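# Insert the peg fully into the block in the box

## Task

Push the peg completely into the hole of the block that sits on the floor of the open box.

## Robot and tools

Robot: two arms, left_arm and right_arm, each with six revolute joints and a parallel gripper. Each arm's base sits on a mounting plate, and both plates hang from one metal frame behind them. A 'too close' warning treats a plate and its half of the frame as part of that arm. Calibrated bases in the scene frame: left_arm at (+0.014, +0.181, +0.187) m, quat_wxyz (+0.999, -0.036, +0.003, -0.023); right_arm at (-0.043, -0.183, +0.187) m, quat_wxyz (+0.999, +0.036, +0.002, -0.015).

Frames: the scene frame has its origin at table-top height, halfway between the nominal bases; +z up, +x out over the table, left_arm on the +y side (image left/right may differ). Hand positions, orientations and wrist cameras are reported in each arm's own base frame; the fixed head cameras and the table use the scene frame. Reported hand poses may be off by a few centimetres, more when reaching far. Gripper fingers point along the hand's +z and close along its y; end_effector_position is the spot between the pads, roughly 1 cm short of the tips.

A row is always 14 numbers, even if one arm stays still: left_arm waist, shoulder, elbow, wrist pitch, wrist yaw, wrist roll, opening; then the same seven for right_arm. Joint numbers are absolute target angles in radians (the same values Joint positions shows), not offsets. Stated ranges per arm: waist -2.618..3.054, shoulder 0.000..3.142, elbow 0.000..3.142, wrist pitch -1.571..1.571, wrist yaw -1.571..1.571, wrist roll -2.094..2.094; real ends may differ by up to 0.059 rad, and targets beyond that margin are rejected. Opening is an absolute command on -1 (closed) to +1 (fully open). Any number you send is obeyed, so to leave a gripper unchanged resend its current command; 0 means half-open, not 'no change'.

Tools:
- execute_actions(actions, cameras): actions is a list of actions; each action is up to 15 rows, one per 1/30 s control step, and a short action repeats its last row until 15 steps (0.5 s) pass. An empty list just reports state and images.
- move(target, speed, blend, opening_speed, blocking, cameras): target is one 14-number row or a list of up to 15 rows, all sharing at most 10 s. All joints are interpolated together, so the hand travels on a curve, with no collision avoidance. speed in rad/s, 0.01 to 12.57 (default 0.5), for the joint with the longest way, one value or one per target. blend in rad rounds corners of a list (0 stops at each point). opening_speed, 0.2 or more per second on the -1..+1 scale, ramps the gripper. blocking=false returns after about 0.5 s while the move continues; a new move replaces a running one.
- wait(seconds 0..10, cameras): arms keep their last command.
- stop(cameras): brakes a running move.
- zoom_image(camera, region): camera is cam_head_left, cam_head_right, cam_left_wrist or cam_right_wrist; region [x0, y0, x1, y1] in pixels of that camera's latest image (672x504, origin top-left), at most 504 by 504.
- read_manual(section): licence texts only.
- finished_scene(scene): integer, the current scene number; ends the scene irreversibly. The first scene is practice and may be skipped.

Motion limits: per control step each joint target stays within 0.339 rad (waist, shoulder, elbow) or 2.2 rad (wrist joints) of the measured angle, and targets that would move a gripper over 200 mm are scaled back. Far targets therefore need several actions; an unfinished motion must be commanded again. To hold a joint, resend its Joint targets value. Friction and weight can leave joints short, especially at long reach.

Results: Joint positions and Joint velocities have one block per arm in joint order, ending with the finger gap in metres (0.093 fully open) and its rate. Joint targets shows what joints are driven toward; Tool commands shows gripper commands. grip_measured is the gripper motor on the -1..+1 scale: pads meet near -0.94 and an object of width w mm reads about -0.94 + 0.0208*w (possibly up to 0.02 high). For a firm grip on a rigid object send at least 0.24 below its width reading and keep sending it; to release, send well above that reading. Joint torques are in N m, positive toward larger angles, joints 1-3 wrap at ±28. Execute results also list joint angles at some steps. A move adds a 'move:' line: done, off_target (rest with a joint over 0.035 rad away), moving, held or fault, plus limits=held if steps were withheld. Other lines: 'joint sent to its limit', 'joint command not followed' (clearance check altered targets), MOTOR HOT (75 °C), OVER-TEMPERATURE FAULT (90 °C folds and disables that arm).

Avoid: dropping the peg, opening the gripper while it moves, fast impacts and hard presses (a target far past contact presses hard), any contact between the two arms or grippers, anything leaving the table, and long holding of loads or stretched poses that heat motors. Occasional small pushes may nudge loose objects. The peg must stay fully seated after the robot lets go. Thinking time passes as scene time.

Each tool is called after "Call:" by a JSON object that holds its "fn" and its "kwargs", one argument or row to a line.

## Session

Call:
{"fn": "execute_actions", "kwargs": {
  "actions": []
}}

Scene clock: 0.00 s.
left_arm: end_effector_position=(+0.3914, +0.0426, +0.0756) grip_measured=+1.000 end_effector_quat_wxyz=(+0.551, -0.064, +0.827, +0.094) | right_arm: end_effector_position=(+0.3717, -0.0222, +0.0974) grip_measured=+1.000 end_effector_quat_wxyz=(+0.587, +0.078, +0.803, -0.067)
Joint positions: left_arm=[0.018 1.617 0.392 0.832 -0.211 0.005 0.093] | right_arm=[0.054 1.489 0.296 0.877 0.253 0.064 0.093]
Joint velocities: within noise
Joint torques (N m): no reading
Heat: left arm: 29 °C; right arm: 28 °C.
Joint targets: left_arm=[0.018 1.610 0.400 0.834 -0.212 0.006] | right_arm=[0.054 1.481 0.307 0.888 0.253 0.064]
Tool commands: left_gripper/opening=+1.0 right_gripper/opening=+1.0

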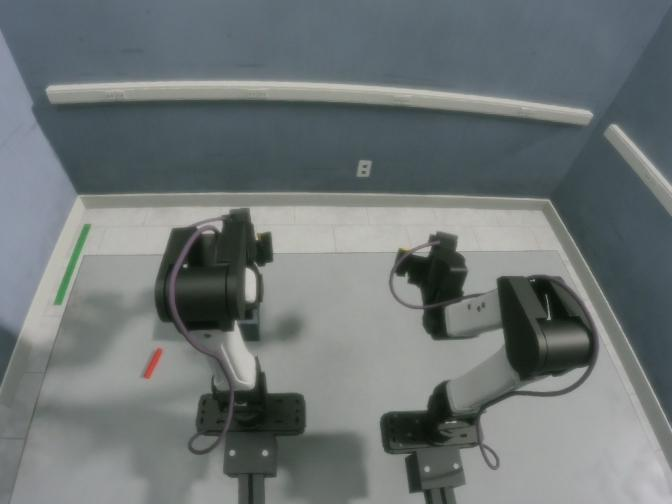

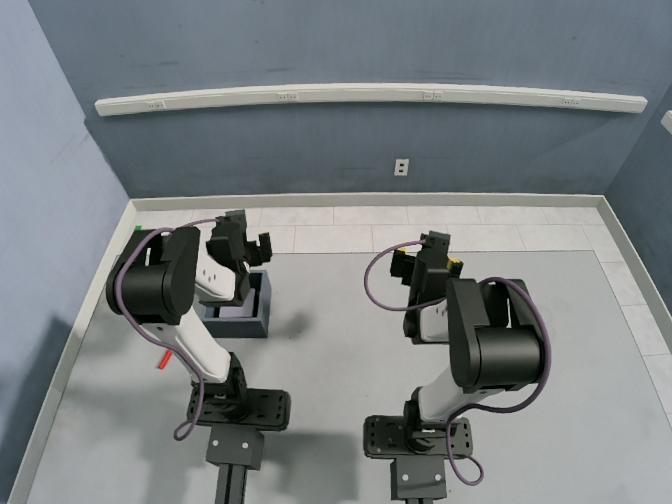

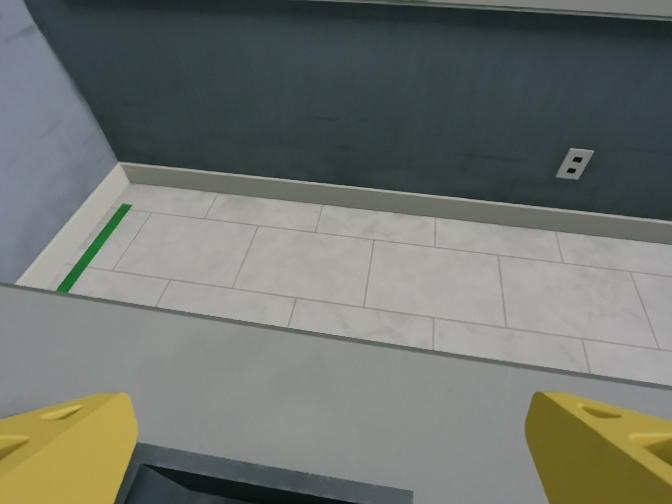

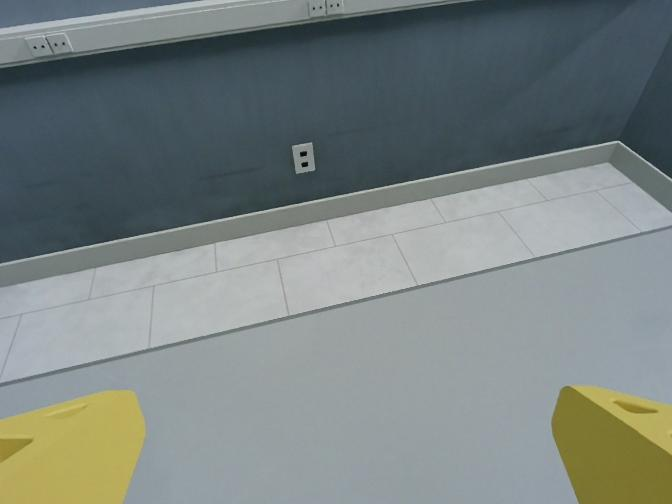

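Call:
{"fn": "move", "kwargs": {
  "target": [
    [0.5,1.3,0.9,-0.5,0,0,1,0.054,1.481,0.307,0.888,0.253,0.064,1],
    [1.1,1.547,0.953,-0.977,0,0,1,0.054,1.481,0.307,0.888,0.253,0.064,1]
  ],
  "speed": 1.0,
  "blend": 0.2
}}

Scene clock: 23.60 s.
left_arm: end_effector_position=(+0.1103, +0.2171, +0.0438) grip_measured=+1.000 end_effector_quat_wxyz=(-0.005, -0.519, +0.855, +0.000) | right_arm: end_effector_position=(+0.3717, -0.0222, +0.0974) grip_measured=+1.000 end_effector_quat_wxyz=(+0.587, +0.078, +0.803, -0.067)
Joint positions: left_arm=[1.096 1.534 0.924 -0.969 -0.006 0.005 0.093] | right_arm=[0.054 1.489 0.296 0.877 0.253 0.064 0.093]
Joint velocities: within noise
Joint torques (N m): left_arm=[0.55 -3.36 7.6 0.05 0.06 -0.11] | right_arm=[0.54 -4.96 7.34 2.01 0.08 0.03]
Heat: left arm: 31 °C; right arm: 30 °C.
Joint targets: left_arm=[1.100 1.547 0.953 -0.977 0.000 0.000] | right_arm=[0.054 1.481 0.307 0.888 0.253 0.064]
move: done

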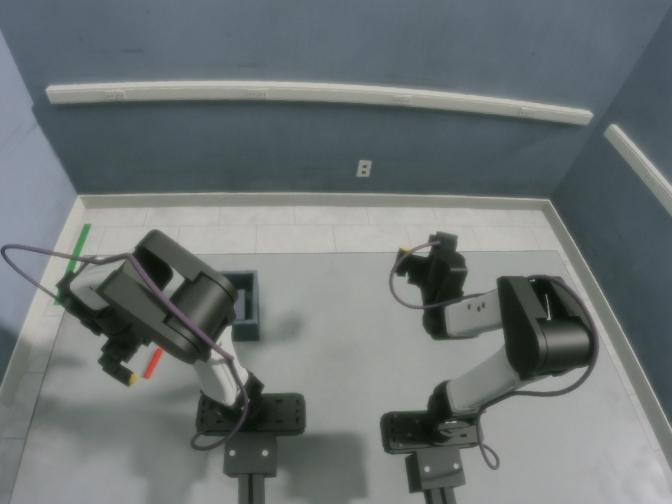

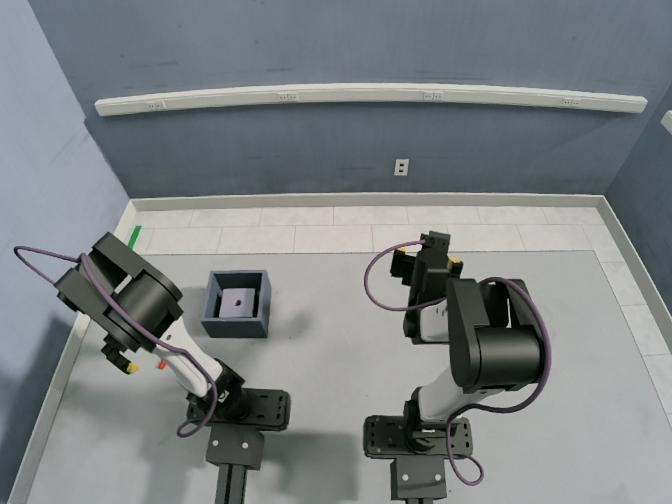

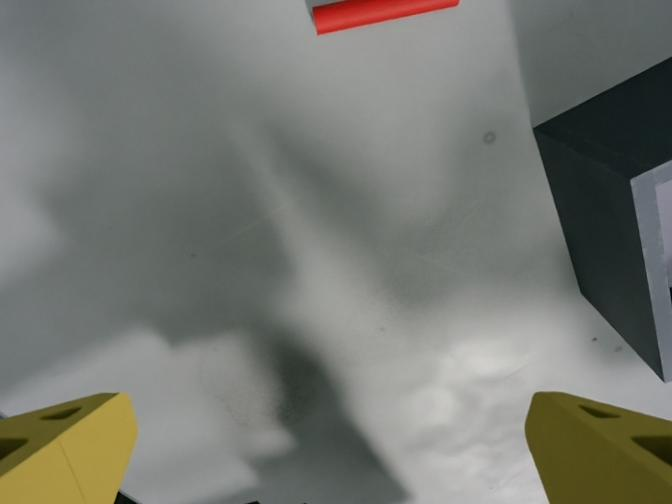

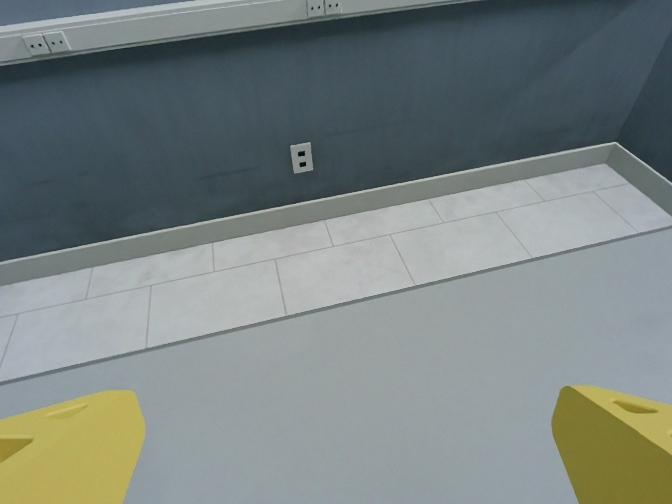

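Call:
{"fn": "zoom_image", "kwargs": {
  "camera": "cam_head_right",
  "region": [90, 240, 300, 400]
}}

Call:
{"fn": "zoom_image", "kwargs": {
  "camera": "cam_head_left",
  "region": [90, 240, 300, 400]
}}

Scaled by 2.400.

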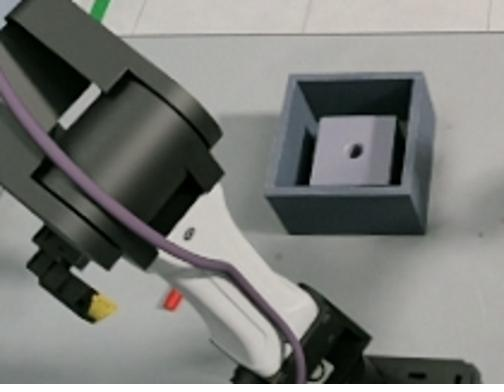

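Scaled by 2.400.

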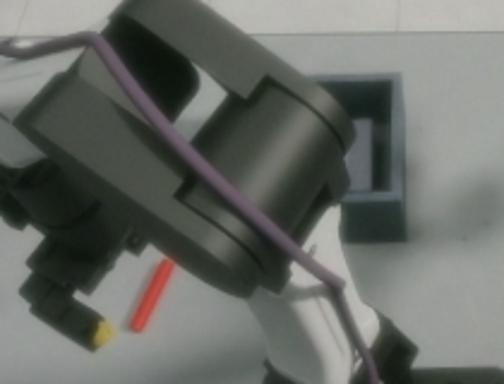

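Call:
{"fn": "move", "kwargs": {
  "target": [1.0,1.707,1.09,-0.954,0,0,1,0.054,1.481,0.307,0.888,0.253,0.064,1],
  "speed": 0.8,
  "cameras": ["cam_left_wrist","cam_head_left","cam_head_right"]
}}

Scene clock: 80.20 s.
left_arm: end_effector_position=(+0.1499, +0.2370, +0.0374) grip_measured=+1.000 end_effector_quat_wxyz=(-0.010, -0.479, +0.878, -0.002) | right_arm: end_effector_position=(+0.3717, -0.0222, +0.0974) grip_measured=+1.000 end_effector_quat_wxyz=(+0.587, +0.078, +0.803, -0.067)
Joint positions: left_arm=[1.004 1.692 1.062 -0.96 -0.005 0.005 0.093] | right_arm=[0.054 1.489 0.296 0.877 0.253 0.064 0.093]
Joint velocities: within noise
Joint torques (N m): left_arm=[-0.17 -4.3 7.49 0.18 0.03 -0.12] | right_arm=[0.57 -5.03 7.34 2 0.06 0.04]
Heat: left arm: 32 °C; right arm: 33 °C.
Joint targets: left_arm=[1.000 1.707 1.090 -0.954 0.000 0.000] | right_arm=[0.054 1.481 0.307 0.888 0.253 0.064]
move: done
Images, in order (width x height): cam_head_left 672x504, cam_head_right 672x504, cam_left_wrist 672x504.

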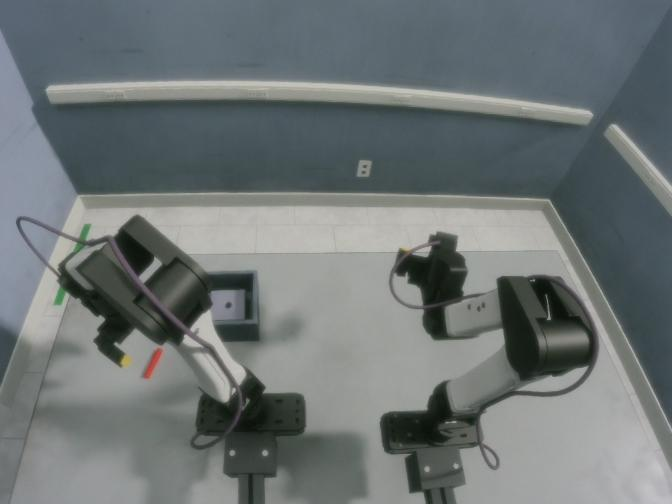

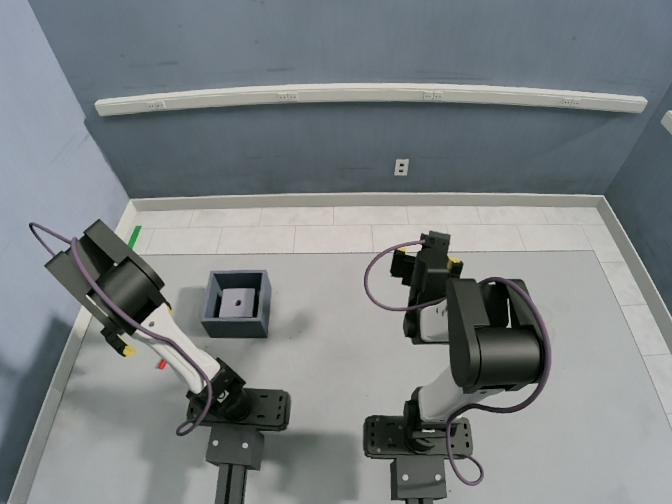

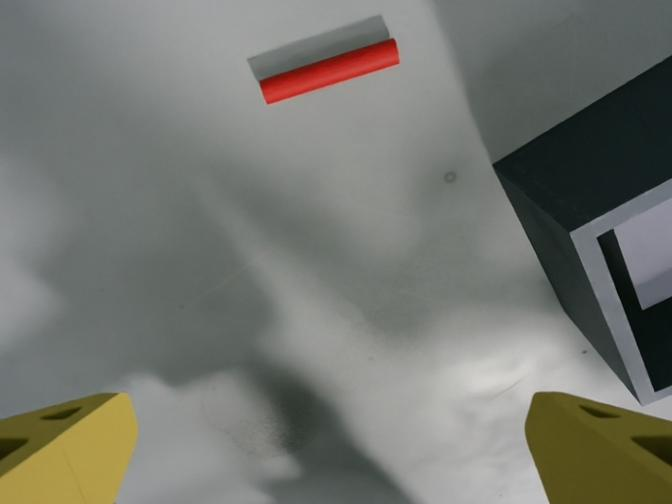

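Call:
{"fn": "move", "kwargs": {
  "target": [1.164,2.065,1.036,-0.429,0.322,-1.703,1,-0.9,1.481,0.307,0.888,0.253,0.064,1],
  "speed": 1.0,
  "cameras": ["cam_left_wrist","cam_head_left","cam_head_right"]
}}

Scene clock: 136.50 s.
left_arm: end_effector_position=(+0.1898, +0.3027, -0.0583) grip_measured=+1.000 end_effector_quat_wxyz=(-0.020, +0.974, -0.153, +0.168) | right_arm: end_effector_position=(+0.1988, -0.3148, +0.0974) grip_measured=+1.000 end_effector_quat_wxyz=(+0.491, +0.436, +0.678, -0.329)
Joint positions: left_arm=[1.157 2.047 1.045 -0.44 0.315 -1.693 0.093] | right_arm=[-0.893 1.489 0.296 0.877 0.256 0.064 0.093]
Joint velocities: within noise
Joint torques (N m): left_arm=[0.7 -5.87 3.29 0.48 0.24 -0.19] | right_arm=[-0.31 -5.23 6.93 1.96 0.06 0.01]
Heat: left arm: 32 °C; right arm: 35 °C.
Joint targets: left_arm=[1.164 2.065 1.036 -0.429 0.322 -1.703] | right_arm=[-0.900 1.481 0.307 0.888 0.253 0.064]
move: done
Images, in order (width x height): cam_head_left 672x504, cam_head_right 672x504, cam_left_wrist 672x504.

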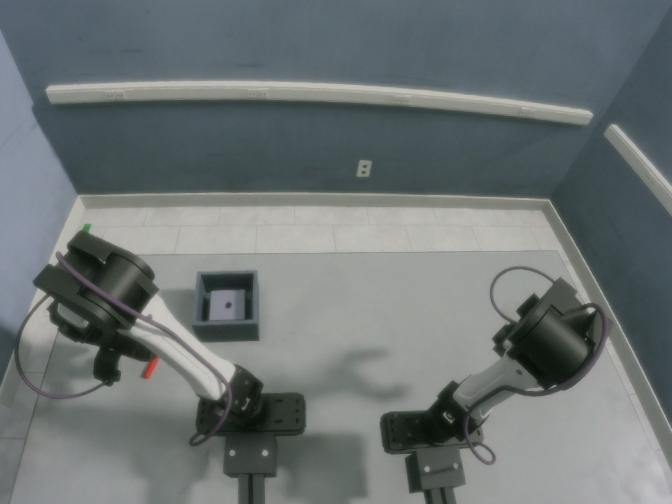

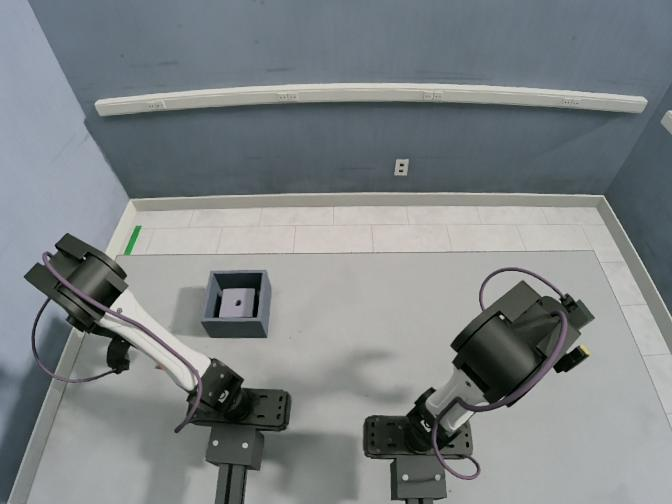

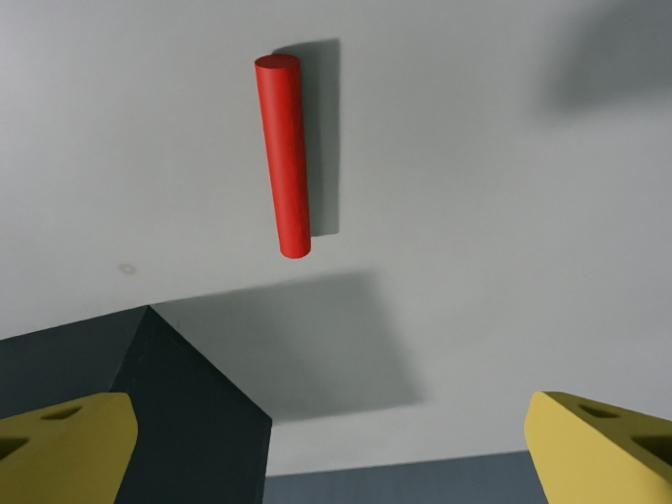

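Call:
{"fn": "move", "kwargs": {
  "target": [1.147,2.188,0.943,-0.212,0.322,-1.72,1,-0.9,1.481,0.307,0.888,0.253,0.064,1],
  "speed": 0.5,
  "cameras": ["cam_left_wrist"]
}}

Scene clock: 152.20 s.
left_arm: end_effector_position=(+0.1847, +0.2877, -0.1113) grip_measured=+1.000 end_effector_quat_wxyz=(-0.015, +0.975, -0.146, +0.168) | right_arm: end_effector_position=(+0.1988, -0.3148, +0.0974) grip_measured=+1.000 end_effector_quat_wxyz=(+0.491, +0.436, +0.678, -0.329)
Joint positions: left_arm=[1.154 2.173 0.948 -0.223 0.316 -1.71 0.093] | right_arm=[-0.893 1.489 0.296 0.877 0.256 0.064 0.093]
Joint velocities: within noise
Joint torques (N m): left_arm=[-0.38 -6.08 2.58 0.42 0.22 -0.15] | right_arm=[-0.35 -5.42 7.01 1.95 0.05 0.07]
Heat: left arm: 32 °C; right arm: 36 °C.
Joint targets: left_arm=[1.147 2.188 0.943 -0.212 0.322 -1.720] | right_arm=[-0.900 1.481 0.307 0.888 0.253 0.064]
move: done
Images, in order (width x height): cam_left_wrist 672x504.

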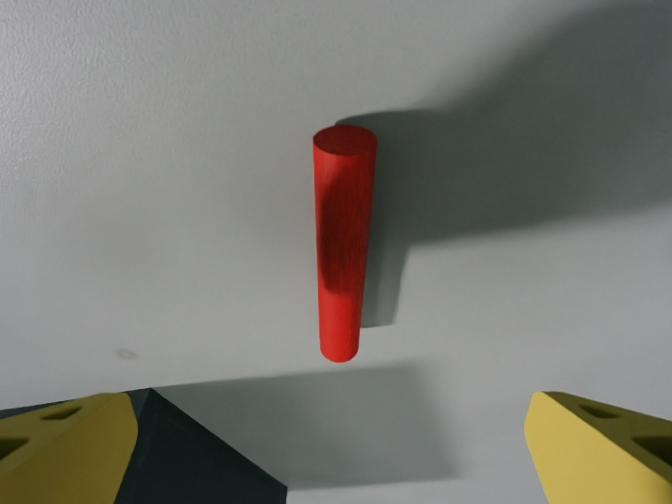

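Call:
{"fn": "move", "kwargs": {
  "target": [1.152,2.292,0.965,-0.132,0.322,-1.72,1,-0.9,1.481,0.307,0.888,0.253,0.064,1],
  "speed": 0.3,
  "cameras": ["cam_left_wrist"]
}}

Scene clock: 164.50 s.
left_arm: end_effector_position=(+0.1822, +0.2822, -0.1415) grip_measured=+1.000 end_effector_quat_wxyz=(-0.004, +0.976, -0.144, +0.165) | right_arm: end_effector_position=(+0.1988, -0.3148, +0.0974) grip_measured=+1.000 end_effector_quat_wxyz=(+0.491, +0.436, +0.678, -0.329)
Joint positions: left_arm=[1.154 2.275 0.948 -0.143 0.316 -1.71 0.093] | right_arm=[-0.893 1.489 0.296 0.877 0.256 0.064 0.093]
Joint velocities: within noise
Joint torques (N m): left_arm=[-0.01 -6.05 3.88 0.39 0.23 -0.15] | right_arm=[-0.4 -5.23 7.12 1.96 0.07 0.02]
Heat: left arm: 33 °C; right arm: 36 °C.
Joint targets: left_arm=[1.152 2.292 0.965 -0.132 0.322 -1.720] | right_arm=[-0.900 1.481 0.307 0.888 0.253 0.064]
move: done
Images, in order (width x height): cam_left_wrist 672x504.

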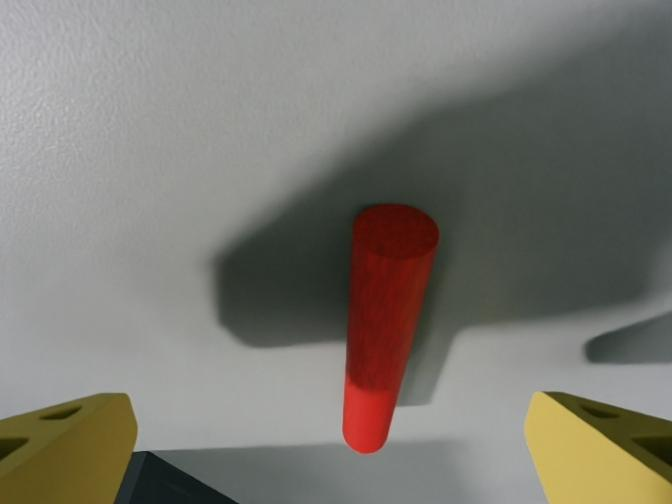

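Call:
{"fn": "move", "kwargs": {
  "target": [1.147,2.346,1.010,-0.115,0.322,-1.72,1,-0.9,1.481,0.307,0.888,0.253,0.064,1],
  "speed": 0.15,
  "cameras": ["cam_left_wrist","cam_head_left"]
}}

Scene clock: 173.80 s.
left_arm: end_effector_position=(+0.1867, +0.2922, -0.1510) grip_measured=+1.000 end_effector_quat_wxyz=(-0.009, +0.975, -0.145, +0.166) | right_arm: end_effector_position=(+0.1988, -0.3148, +0.0974) grip_measured=+1.000 end_effector_quat_wxyz=(+0.491, +0.436, +0.678, -0.329)
Joint positions: left_arm=[1.154 2.326 0.993 -0.126 0.316 -1.71 0.093] | right_arm=[-0.893 1.489 0.296 0.877 0.256 0.064 0.093]
Joint velocities: within noise
Joint torques (N m): left_arm=[-0.42 -6.08 3.85 0.43 0.23 -0.15] | right_arm=[-0.28 -5.26 7.05 1.99 0.08 0.08]
Heat: left arm: 33 °C; right arm: 36 °C.
Joint targets: left_arm=[1.147 2.346 1.010 -0.115 0.322 -1.720] | right_arm=[-0.900 1.481 0.307 0.888 0.253 0.064]
move: done
Images, in order (width x height): cam_head_left 672x504, cam_left_wrist 672x504.

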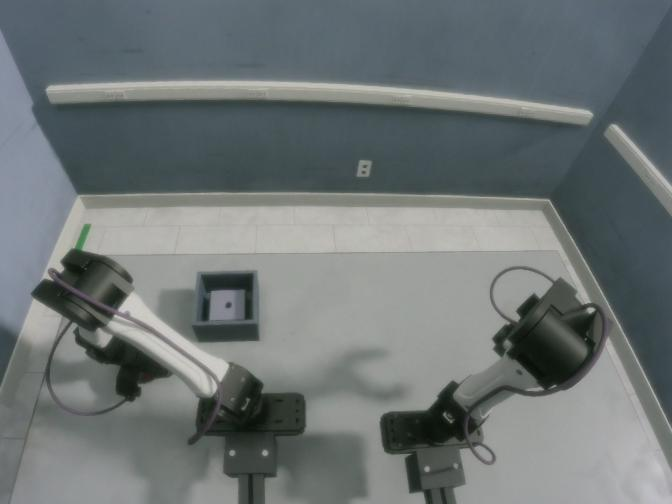

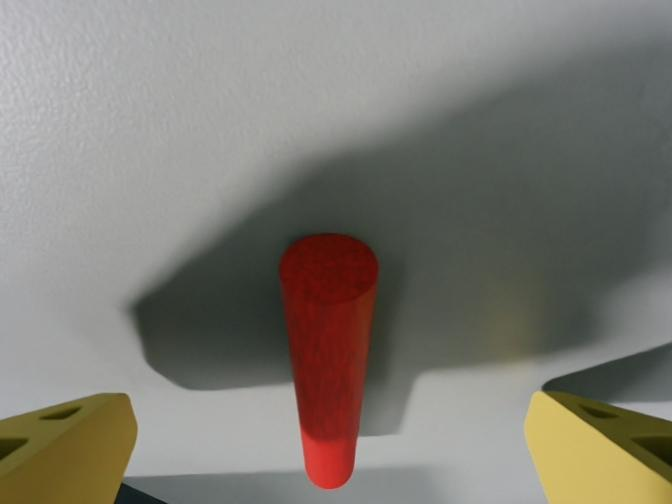

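Call:
{"fn": "move", "kwargs": {
  "target": [1.147,2.346,1.010,-0.115,0.322,-1.72,-0.95,-0.9,1.481,0.307,0.888,0.253,0.064,1],
  "opening_speed": 1.5,
  "cameras": ["cam_left_wrist"]
}}

Scene clock: 182.07 s.
left_arm: end_effector_position=(+0.1868, +0.2924, -0.1510) grip_measured=-0.884 end_effector_quat_wxyz=(-0.010, +0.975, -0.145, +0.166) | right_arm: end_effector_position=(+0.1988, -0.3148, +0.0974) grip_measured=+1.000 end_effector_quat_wxyz=(+0.491, +0.436, +0.678, -0.329)
Joint positions: left_arm=[1.154 2.326 0.993 -0.126 0.316 -1.711 0.003] | right_arm=[-0.893 1.489 0.296 0.877 0.256 0.064 0.093]
Joint velocities: within noise
Joint torques (N m): left_arm=[-0.42 -6.04 3.88 0.43 0.22 -0.15] | right_arm=[-0.34 -5.18 6.98 1.97 0.08 0.06]
Heat: left arm: 33 °C; right arm: 37 °C.
Joint targets: left_arm=[1.147 2.346 1.010 -0.115 0.322 -1.720] | right_arm=[-0.900 1.481 0.307 0.888 0.253 0.064]
move: done
Images, in order (width x height): cam_left_wrist 672x504.

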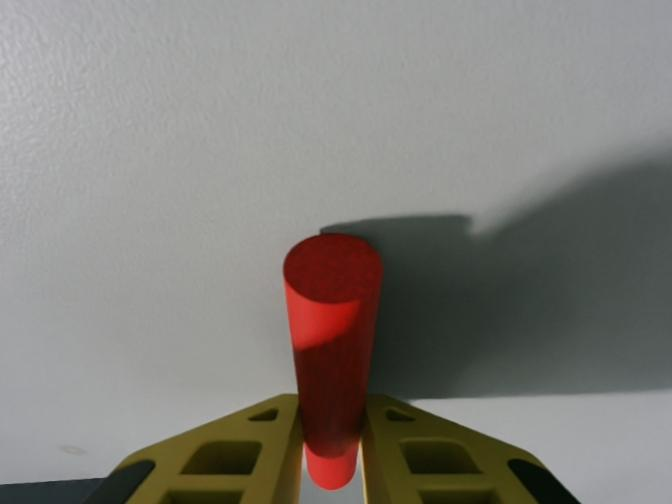

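Call:
{"fn": "move", "kwargs": {
  "target": [
    [1.160,2.188,0.943,-0.212,0.322,-1.72,-0.95,-0.9,1.481,0.307,0.888,0.253,0.064,1],
    [1.1,1.9,1.0,-0.4,0.3,-1.6,-0.95,-0.9,1.481,0.307,0.888,0.253,0.064,1],
    [0.4,1.75,0.95,0.2,0.1,-0.6,-0.95,-0.9,1.481,0.307,0.888,0.253,0.064,1],
    [-0.35,2.1,0.85,0.9,0,0.0725,-0.95,-0.9,1.481,0.307,0.888,0.253,0.064,1],
    [-0.4,2.646,0.844,1.4275,0,0.0725,-0.95,-0.9,1.481,0.307,0.888,0.253,0.064,1]
  ],
  "speed": [0.4,0.8,0.8,0.8,0.5],
  "blend": 0.15
}}

Scene clock: 208.70 s.
left_arm: end_effector_position=(+0.4454, -0.1865, -0.0982) grip_measured=-0.875 end_effector_quat_wxyz=(+0.555, +0.189, +0.804, -0.098) | right_arm: end_effector_position=(+0.1988, -0.3148, +0.0974) grip_measured=+1.000 end_effector_quat_wxyz=(+0.491, +0.436, +0.678, -0.329)
Joint positions: left_arm=[-0.393 2.632 0.847 1.411 0.011 0.061 0.003] | right_arm=[-0.893 1.489 0.296 0.877 0.256 0.064 0.093]
Joint velocities: within noise
Joint torques (N m): left_arm=[-0.9 -7.16 1.66 2.43 -0.11 0.06] | right_arm=[-0.32 -5.31 6.95 1.96 0.05 0.03]
Heat: left arm: 34 °C; right arm: 37 °C.
Joint targets: left_arm=[-0.400 2.646 0.844 1.428 0.000 0.072] | right_arm=[-0.900 1.481 0.307 0.888 0.253 0.064]
move: done; blend cut to 0.079 rad at target 1, 0.144 rad at target 2

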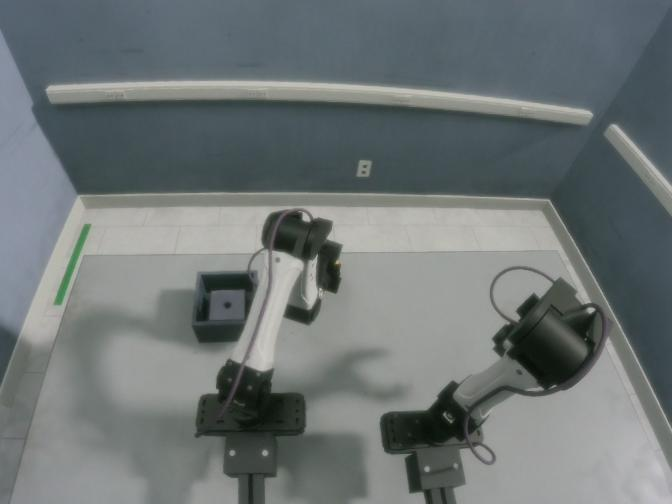

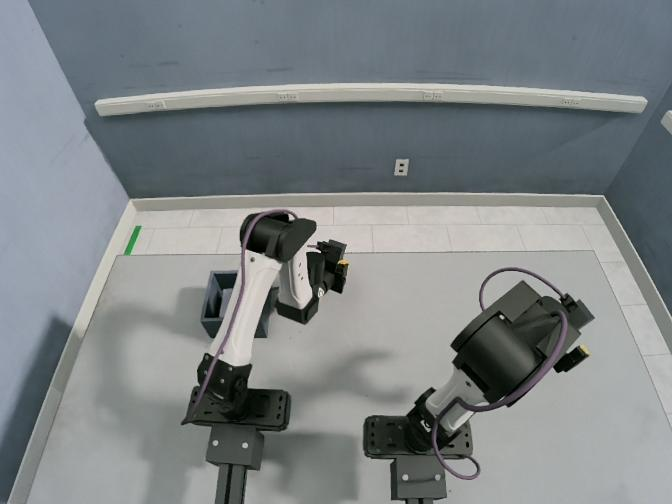

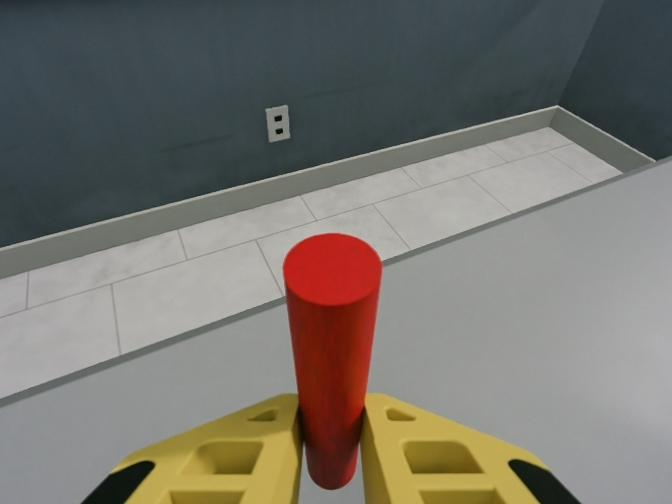

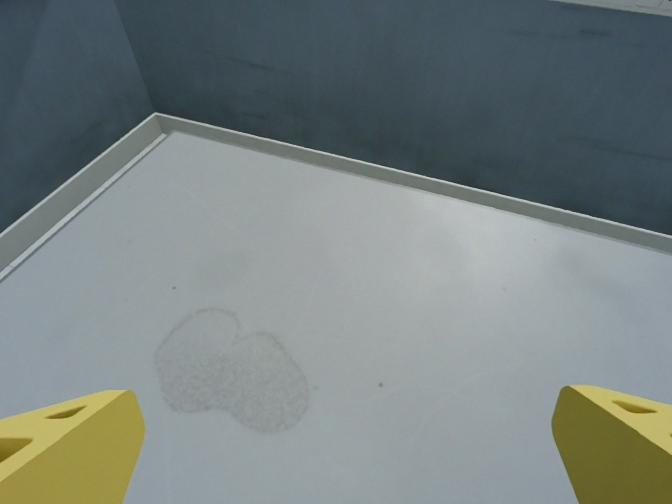

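Call:
{"fn": "move", "kwargs": {
  "target": [-0.405,2.836,0.957,1.506,-0.011,0.085,-0.95,-0.9,1.481,0.307,0.888,0.253,0.064,1],
  "speed": 0.3,
  "cameras": ["cam_left_wrist","cam_head_right"]
}}

Call:
{"fn": "zoom_image", "kwargs": {
  "camera": "cam_head_right",
  "region": [240, 200, 400, 340]
}}

Scene clock: 217.53 s.
left_arm: end_effector_position=(+0.4405, -0.1847, -0.1476) grip_measured=-0.875 end_effector_quat_wxyz=(+0.547, +0.194, +0.809, -0.089) | right_arm: end_effector_position=(+0.1988, -0.3148, +0.0974) grip_measured=+1.000 end_effector_quat_wxyz=(+0.491, +0.436, +0.678, -0.329)
Joint positions: left_arm=[-0.397 2.818 0.942 1.481 0 0.073 0.003] | right_arm=[-0.893 1.489 0.296 0.877 0.256 0.064 0.093]
Joint velocities: within noise
Joint torques (N m): left_arm=[-1.02 -6.98 2.7 2.49 -0.12 0.04] | right_arm=[-0.36 -5.31 6.99 2 0.04 0.03]
Heat: left arm: 34 °C; right arm: 38 °C.
Joint targets: left_arm=[-0.405 2.836 0.957 1.506 -0.011 0.085] | right_arm=[-0.900 1.481 0.307 0.888 0.253 0.064]
move: done
Images, in order (width x height): cam_head_right 672x504, cam_left_wrist 672x504.

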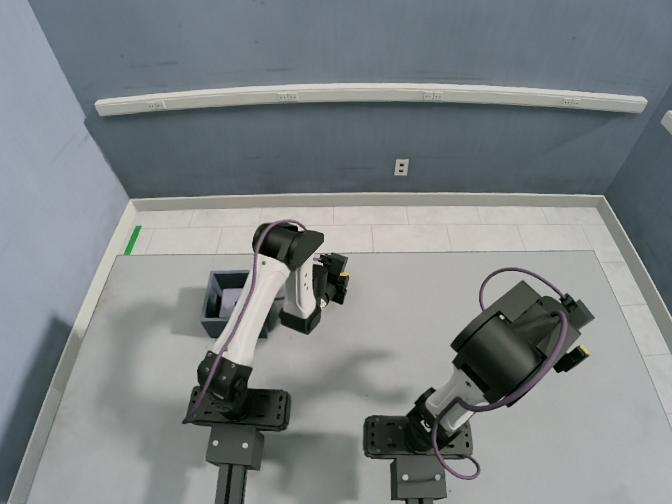

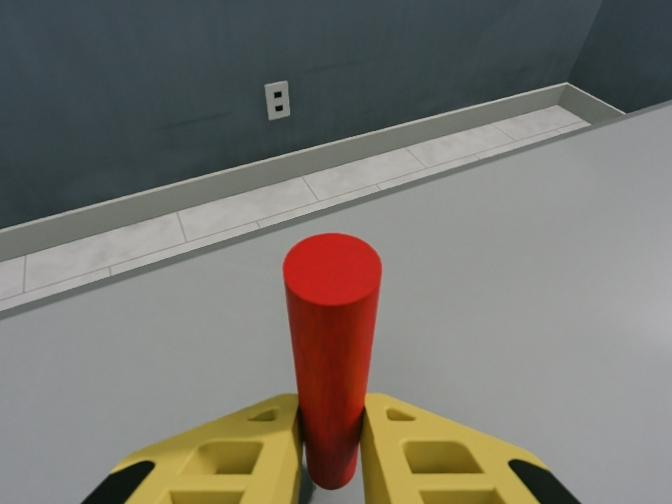

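Scaled by 3.150.

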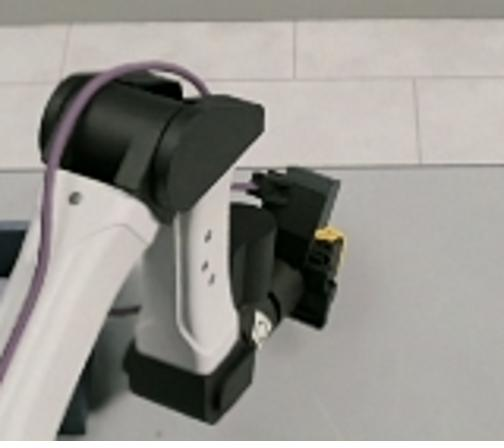

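Call:
{"fn": "move", "kwargs": {
  "target": [-0.405,2.874,0.980,1.542,-0.011,0.085,-0.95,-0.9,1.481,0.307,0.888,0.253,0.064,1],
  "speed": 0.06,
  "cameras": ["cam_left_wrist"]
}}

Scene clock: 223.77 s.
left_arm: end_effector_position=(+0.4419, -0.1853, -0.1530) grip_measured=-0.875 end_effector_quat_wxyz=(+0.553, +0.193, +0.805, -0.090) | right_arm: end_effector_position=(+0.1988, -0.3148, +0.0974) grip_measured=+1.000 end_effector_quat_wxyz=(+0.491, +0.436, +0.678, -0.329)
Joint positions: left_arm=[-0.397 2.853 0.967 1.506 0 0.074 0.003] | right_arm=[-0.893 1.489 0.296 0.877 0.256 0.064 0.093]
Joint velocities: within noise
Joint torques (N m): left_arm=[-1.03 -6.83 2.51 2.61 -0.12 0.05] | right_arm=[-0.36 -5.31 7.15 2 0.08 0.05]
Heat: left arm: 35 °C; right arm: 38 °C.
Joint targets: left_arm=[-0.405 2.874 0.980 1.542 -0.011 0.085] | right_arm=[-0.900 1.481 0.307 0.888 0.253 0.064]
move: off_target (left_arm); left_arm: the wrist pitch is farthest, 0.036 rad from its target
Images, in order (width x height): cam_left_wrist 672x504.

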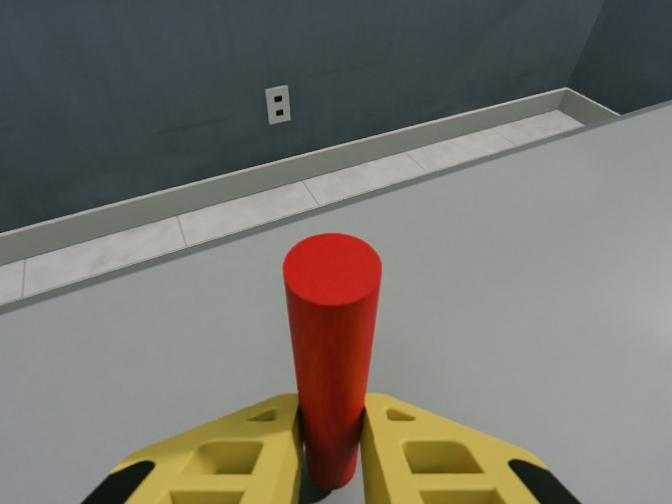

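Call:
{"fn": "move", "kwargs": {
  "target": [-0.405,2.884,0.985,1.550,-0.011,0.085,-0.95,-0.9,1.481,0.307,0.888,0.253,0.064,1],
  "speed": 0.05,
  "cameras": ["cam_left_wrist"]
}}

Call:
{"fn": "zoom_image", "kwargs": {
  "camera": "cam_left_wrist",
  "region": [240, 380, 440, 504]
}}

Scene clock: 229.20 s.
left_arm: end_effector_position=(+0.4412, -0.1850, -0.1563) grip_measured=-0.875 end_effector_quat_wxyz=(+0.552, +0.193, +0.806, -0.090) | right_arm: end_effector_position=(+0.1988, -0.3148, +0.0974) grip_measured=+1.000 end_effector_quat_wxyz=(+0.491, +0.436, +0.678, -0.329)
Joint positions: left_arm=[-0.397 2.863 0.972 1.506 0 0.074 0.003] | right_arm=[-0.893 1.489 0.296 0.877 0.256 0.064 0.093]
Joint velocities: within noise
Joint torques (N m): left_arm=[-1.05 -6.82 2.4 2.7 -0.1 0.06] | right_arm=[-0.46 -5.31 7.06 2 0.01 0.06]
Heat: left arm: 35 °C; right arm: 38 °C.
Joint targets: left_arm=[-0.405 2.884 0.985 1.550 -0.011 0.085] | right_arm=[-0.900 1.481 0.307 0.888 0.253 0.064]
move: off_target (left_arm); left_arm: the wrist pitch is farthest, 0.044 rad from its target
Images, in order (width x height): cam_left_wrist 672x504.

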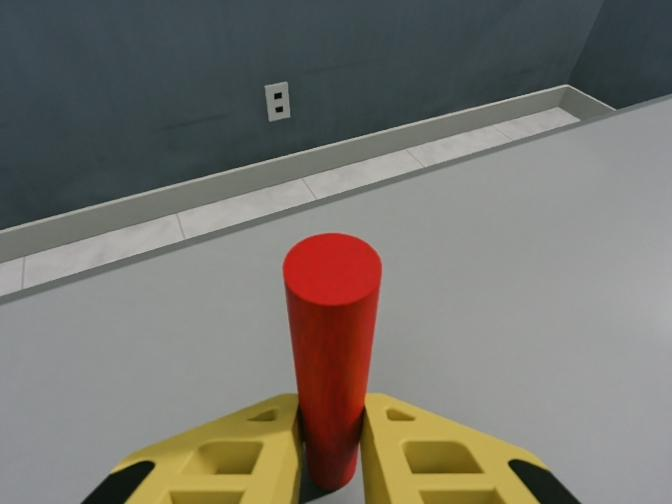

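Scaled by 2.520.

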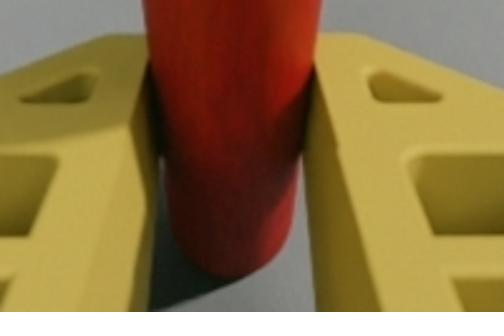

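Call:
{"fn": "move", "kwargs": {
  "target": [-0.405,2.896,0.997,1.550,-0.011,0.085,-0.95,-0.9,1.481,0.307,0.888,0.253,0.064,1],
  "speed": 0.05,
  "cameras": ["cam_left_wrist"]
}}

Call:
{"fn": "zoom_image", "kwargs": {
  "camera": "cam_left_wrist",
  "region": [240, 380, 440, 504]
}}

Scene clock: 235.77 s.
left_arm: end_effector_position=(+0.4435, -0.1859, -0.1570) grip_measured=-0.875 end_effector_quat_wxyz=(+0.554, +0.193, +0.805, -0.090) | right_arm: end_effector_position=(+0.1988, -0.3148, +0.0974) grip_measured=+1.000 end_effector_quat_wxyz=(+0.491, +0.436, +0.678, -0.329)
Joint positions: left_arm=[-0.397 2.871 0.986 1.507 0 0.074 0.003] | right_arm=[-0.893 1.489 0.296 0.877 0.256 0.064 0.093]
Joint velocities: within noise
Joint torques (N m): left_arm=[-0.98 -6.57 2.35 2.71 -0.1 0.07] | right_arm=[-0.34 -5.33 7.02 1.97 0.05 0.06]
Heat: left arm: 36 °C; right arm: 38 °C.
Joint targets: left_arm=[-0.405 2.896 0.997 1.550 -0.011 0.085] | right_arm=[-0.900 1.481 0.307 0.888 0.253 0.064]
move: off_target (left_arm); left_arm: the wrist pitch is farthest, 0.043 rad from its target
Images, in order (width x height): cam_left_wrist 672x504.

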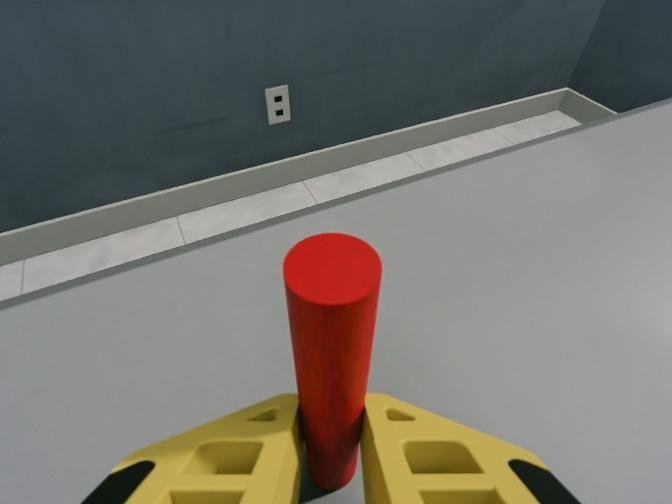

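Scaled by 2.520.

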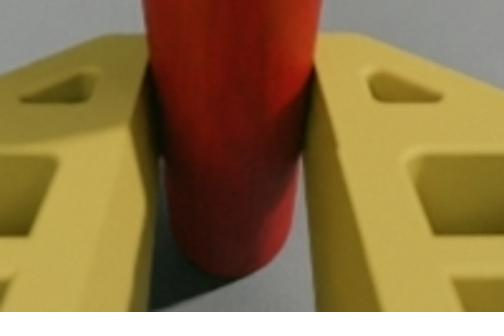

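Call:
{"fn": "move", "kwargs": {
  "target": [-0.405,2.904,1.005,1.550,-0.011,0.085,-0.95,-0.9,1.481,0.307,0.888,0.253,0.064,1],
  "speed": 0.05,
  "cameras": ["cam_left_wrist"]
}}

Scene clock: 239.67 s.
left_arm: end_effector_position=(+0.4452, -0.1866, -0.1572) grip_measured=-0.875 end_effector_quat_wxyz=(+0.556, +0.193, +0.803, -0.091) | right_arm: end_effector_position=(+0.1988, -0.3148, +0.0974) grip_measured=+1.000 end_effector_quat_wxyz=(+0.491, +0.436, +0.678, -0.329)
Joint positions: left_arm=[-0.397 2.876 0.995 1.509 0 0.074 0.003] | right_arm=[-0.893 1.489 0.296 0.877 0.256 0.064 0.093]
Joint velocities: within noise
Joint torques (N m): left_arm=[-1.05 -6.39 2.28 2.67 -0.11 0.05] | right_arm=[-0.5 -5.27 7.02 1.98 0.08 0.02]
Heat: left arm: 35 °C; right arm: 38 °C.
Joint targets: left_arm=[-0.405 2.904 1.005 1.550 -0.011 0.085] | right_arm=[-0.900 1.481 0.307 0.888 0.253 0.064]
move: off_target (left_arm); left_arm: the wrist pitch is farthest, 0.041 rad from its target
Images, in order (width x height): cam_left_wrist 672x504.

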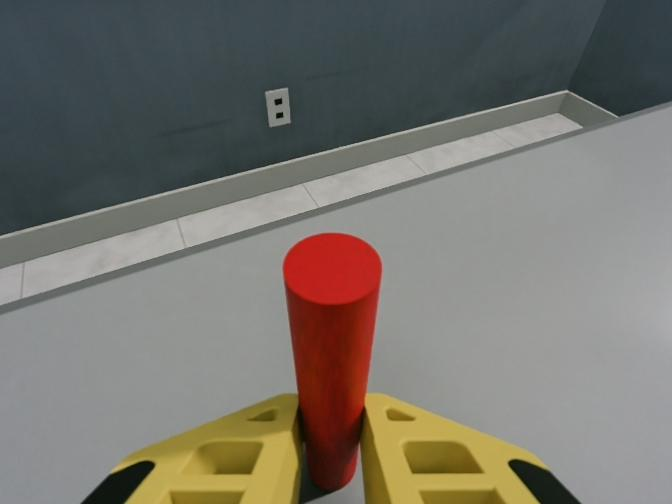

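Call:
{"fn": "move", "kwargs": {
  "target": [-0.405,2.898,0.999,1.550,-0.011,0.085,0.3,-0.9,1.481,0.307,0.888,0.253,0.064,1],
  "speed": 0.05,
  "opening_speed": 0.5,
  "cameras": ["cam_left_wrist"]
}}

Scene clock: 251.20 s.
left_arm: end_effector_position=(+0.4452, -0.1866, -0.1571) grip_measured=+0.298 end_effector_quat_wxyz=(+0.557, +0.193, +0.803, -0.091) | right_arm: end_effector_position=(+0.1988, -0.3148, +0.0974) grip_measured=+1.000 end_effector_quat_wxyz=(+0.491, +0.436, +0.678, -0.329)
Joint positions: left_arm=[-0.397 2.876 0.995 1.509 0 0.074 0.06] | right_arm=[-0.893 1.489 0.296 0.877 0.256 0.064 0.093]
Joint velocities: within noise
Joint torques (N m): left_arm=[-1.07 -6.84 1.76 2.67 -0.1 0.05] | right_arm=[-0.32 -5.24 7.02 1.96 0.04 0.01]
Heat: left arm: 35 °C; right arm: 38 °C.
Joint targets: left_arm=[-0.405 2.898 0.999 1.550 -0.011 0.085] | right_arm=[-0.900 1.481 0.307 0.888 0.253 0.064]
move: off_target (left_arm); left_arm: the wrist pitch is farthest, 0.041 rad from its target
Images, in order (width x height): cam_left_wrist 672x504.

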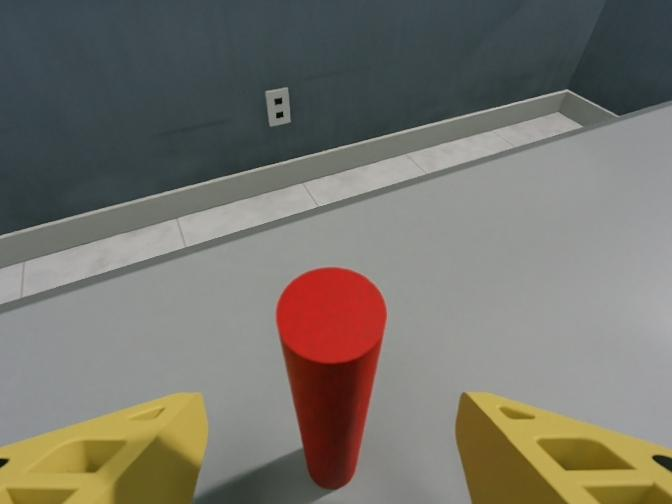

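Call:
{"fn": "move", "kwargs": {
  "target": [
    [-0.405,2.66,0.850,1.455,-0.011,0.085,0.3,-0.9,1.481,0.307,0.888,0.253,0.064,1],
    [-0.405,2.36,0.736,1.26,-0.011,0.085,0.3,-0.9,1.481,0.307,0.888,0.253,0.064,1]
  ],
  "speed": 0.4,
  "cameras": ["cam_left_wrist","cam_head_right","cam_head_left"]
}}

Scene clock: 256.47 s.
left_arm: end_effector_position=(+0.4417, -0.1851, -0.0480) grip_measured=+0.298 end_effector_quat_wxyz=(+0.551, +0.193, +0.807, -0.090) | right_arm: end_effector_position=(+0.1988, -0.3148, +0.0974) grip_measured=+1.000 end_effector_quat_wxyz=(+0.491, +0.436, +0.678, -0.329)
Joint positions: left_arm=[-0.397 2.398 0.746 1.266 -0.001 0.074 0.06] | right_arm=[-0.893 1.489 0.296 0.877 0.256 0.064 0.093]
Joint velocities: within noise
Joint torques (N m): left_arm=[-0.96 -10.96 1.81 2.18 -0.09 0.04] | right_arm=[-0.31 -5.38 6.98 1.97 0.02 0.04]
Heat: left arm: 36 °C; right arm: 38 °C.
Joint targets: left_arm=[-0.405 2.360 0.736 1.260 -0.011 0.085] | right_arm=[-0.900 1.481 0.307 0.888 0.253 0.064]
move: off_target (left_arm); left_arm: the shoulder is farthest, 0.038 rad from its target
Images, in order (width x height): cam_head_left 672x504, cam_head_right 672x504, cam_left_wrist 672x504.

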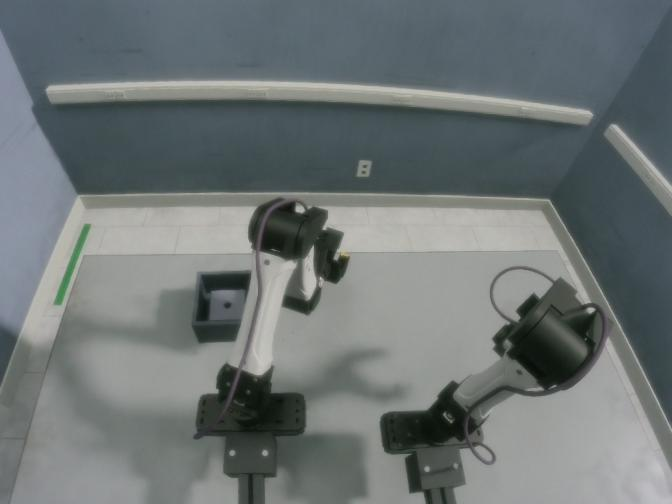

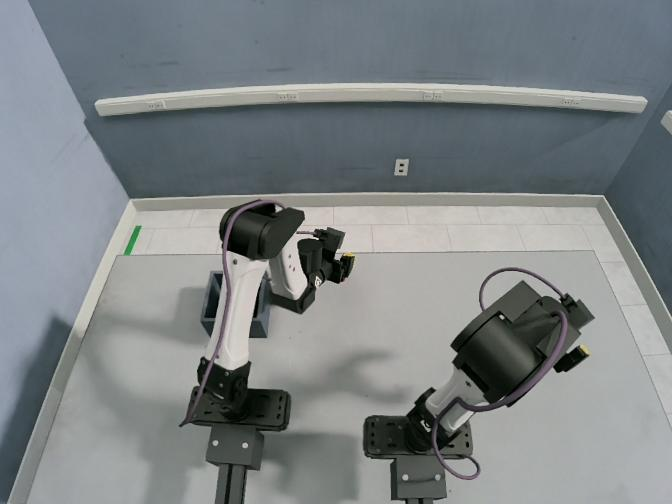

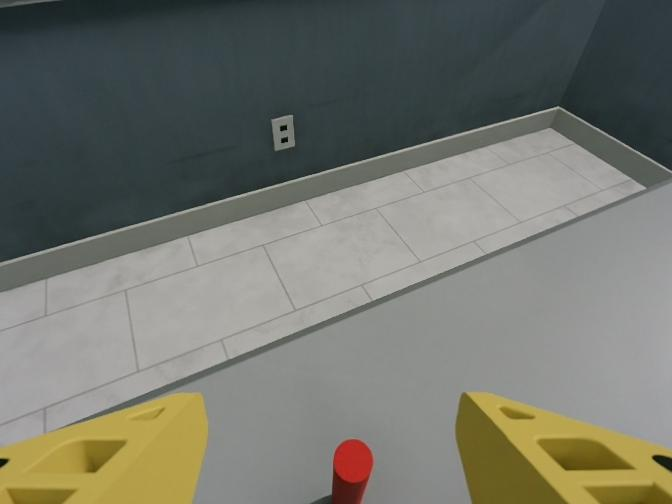

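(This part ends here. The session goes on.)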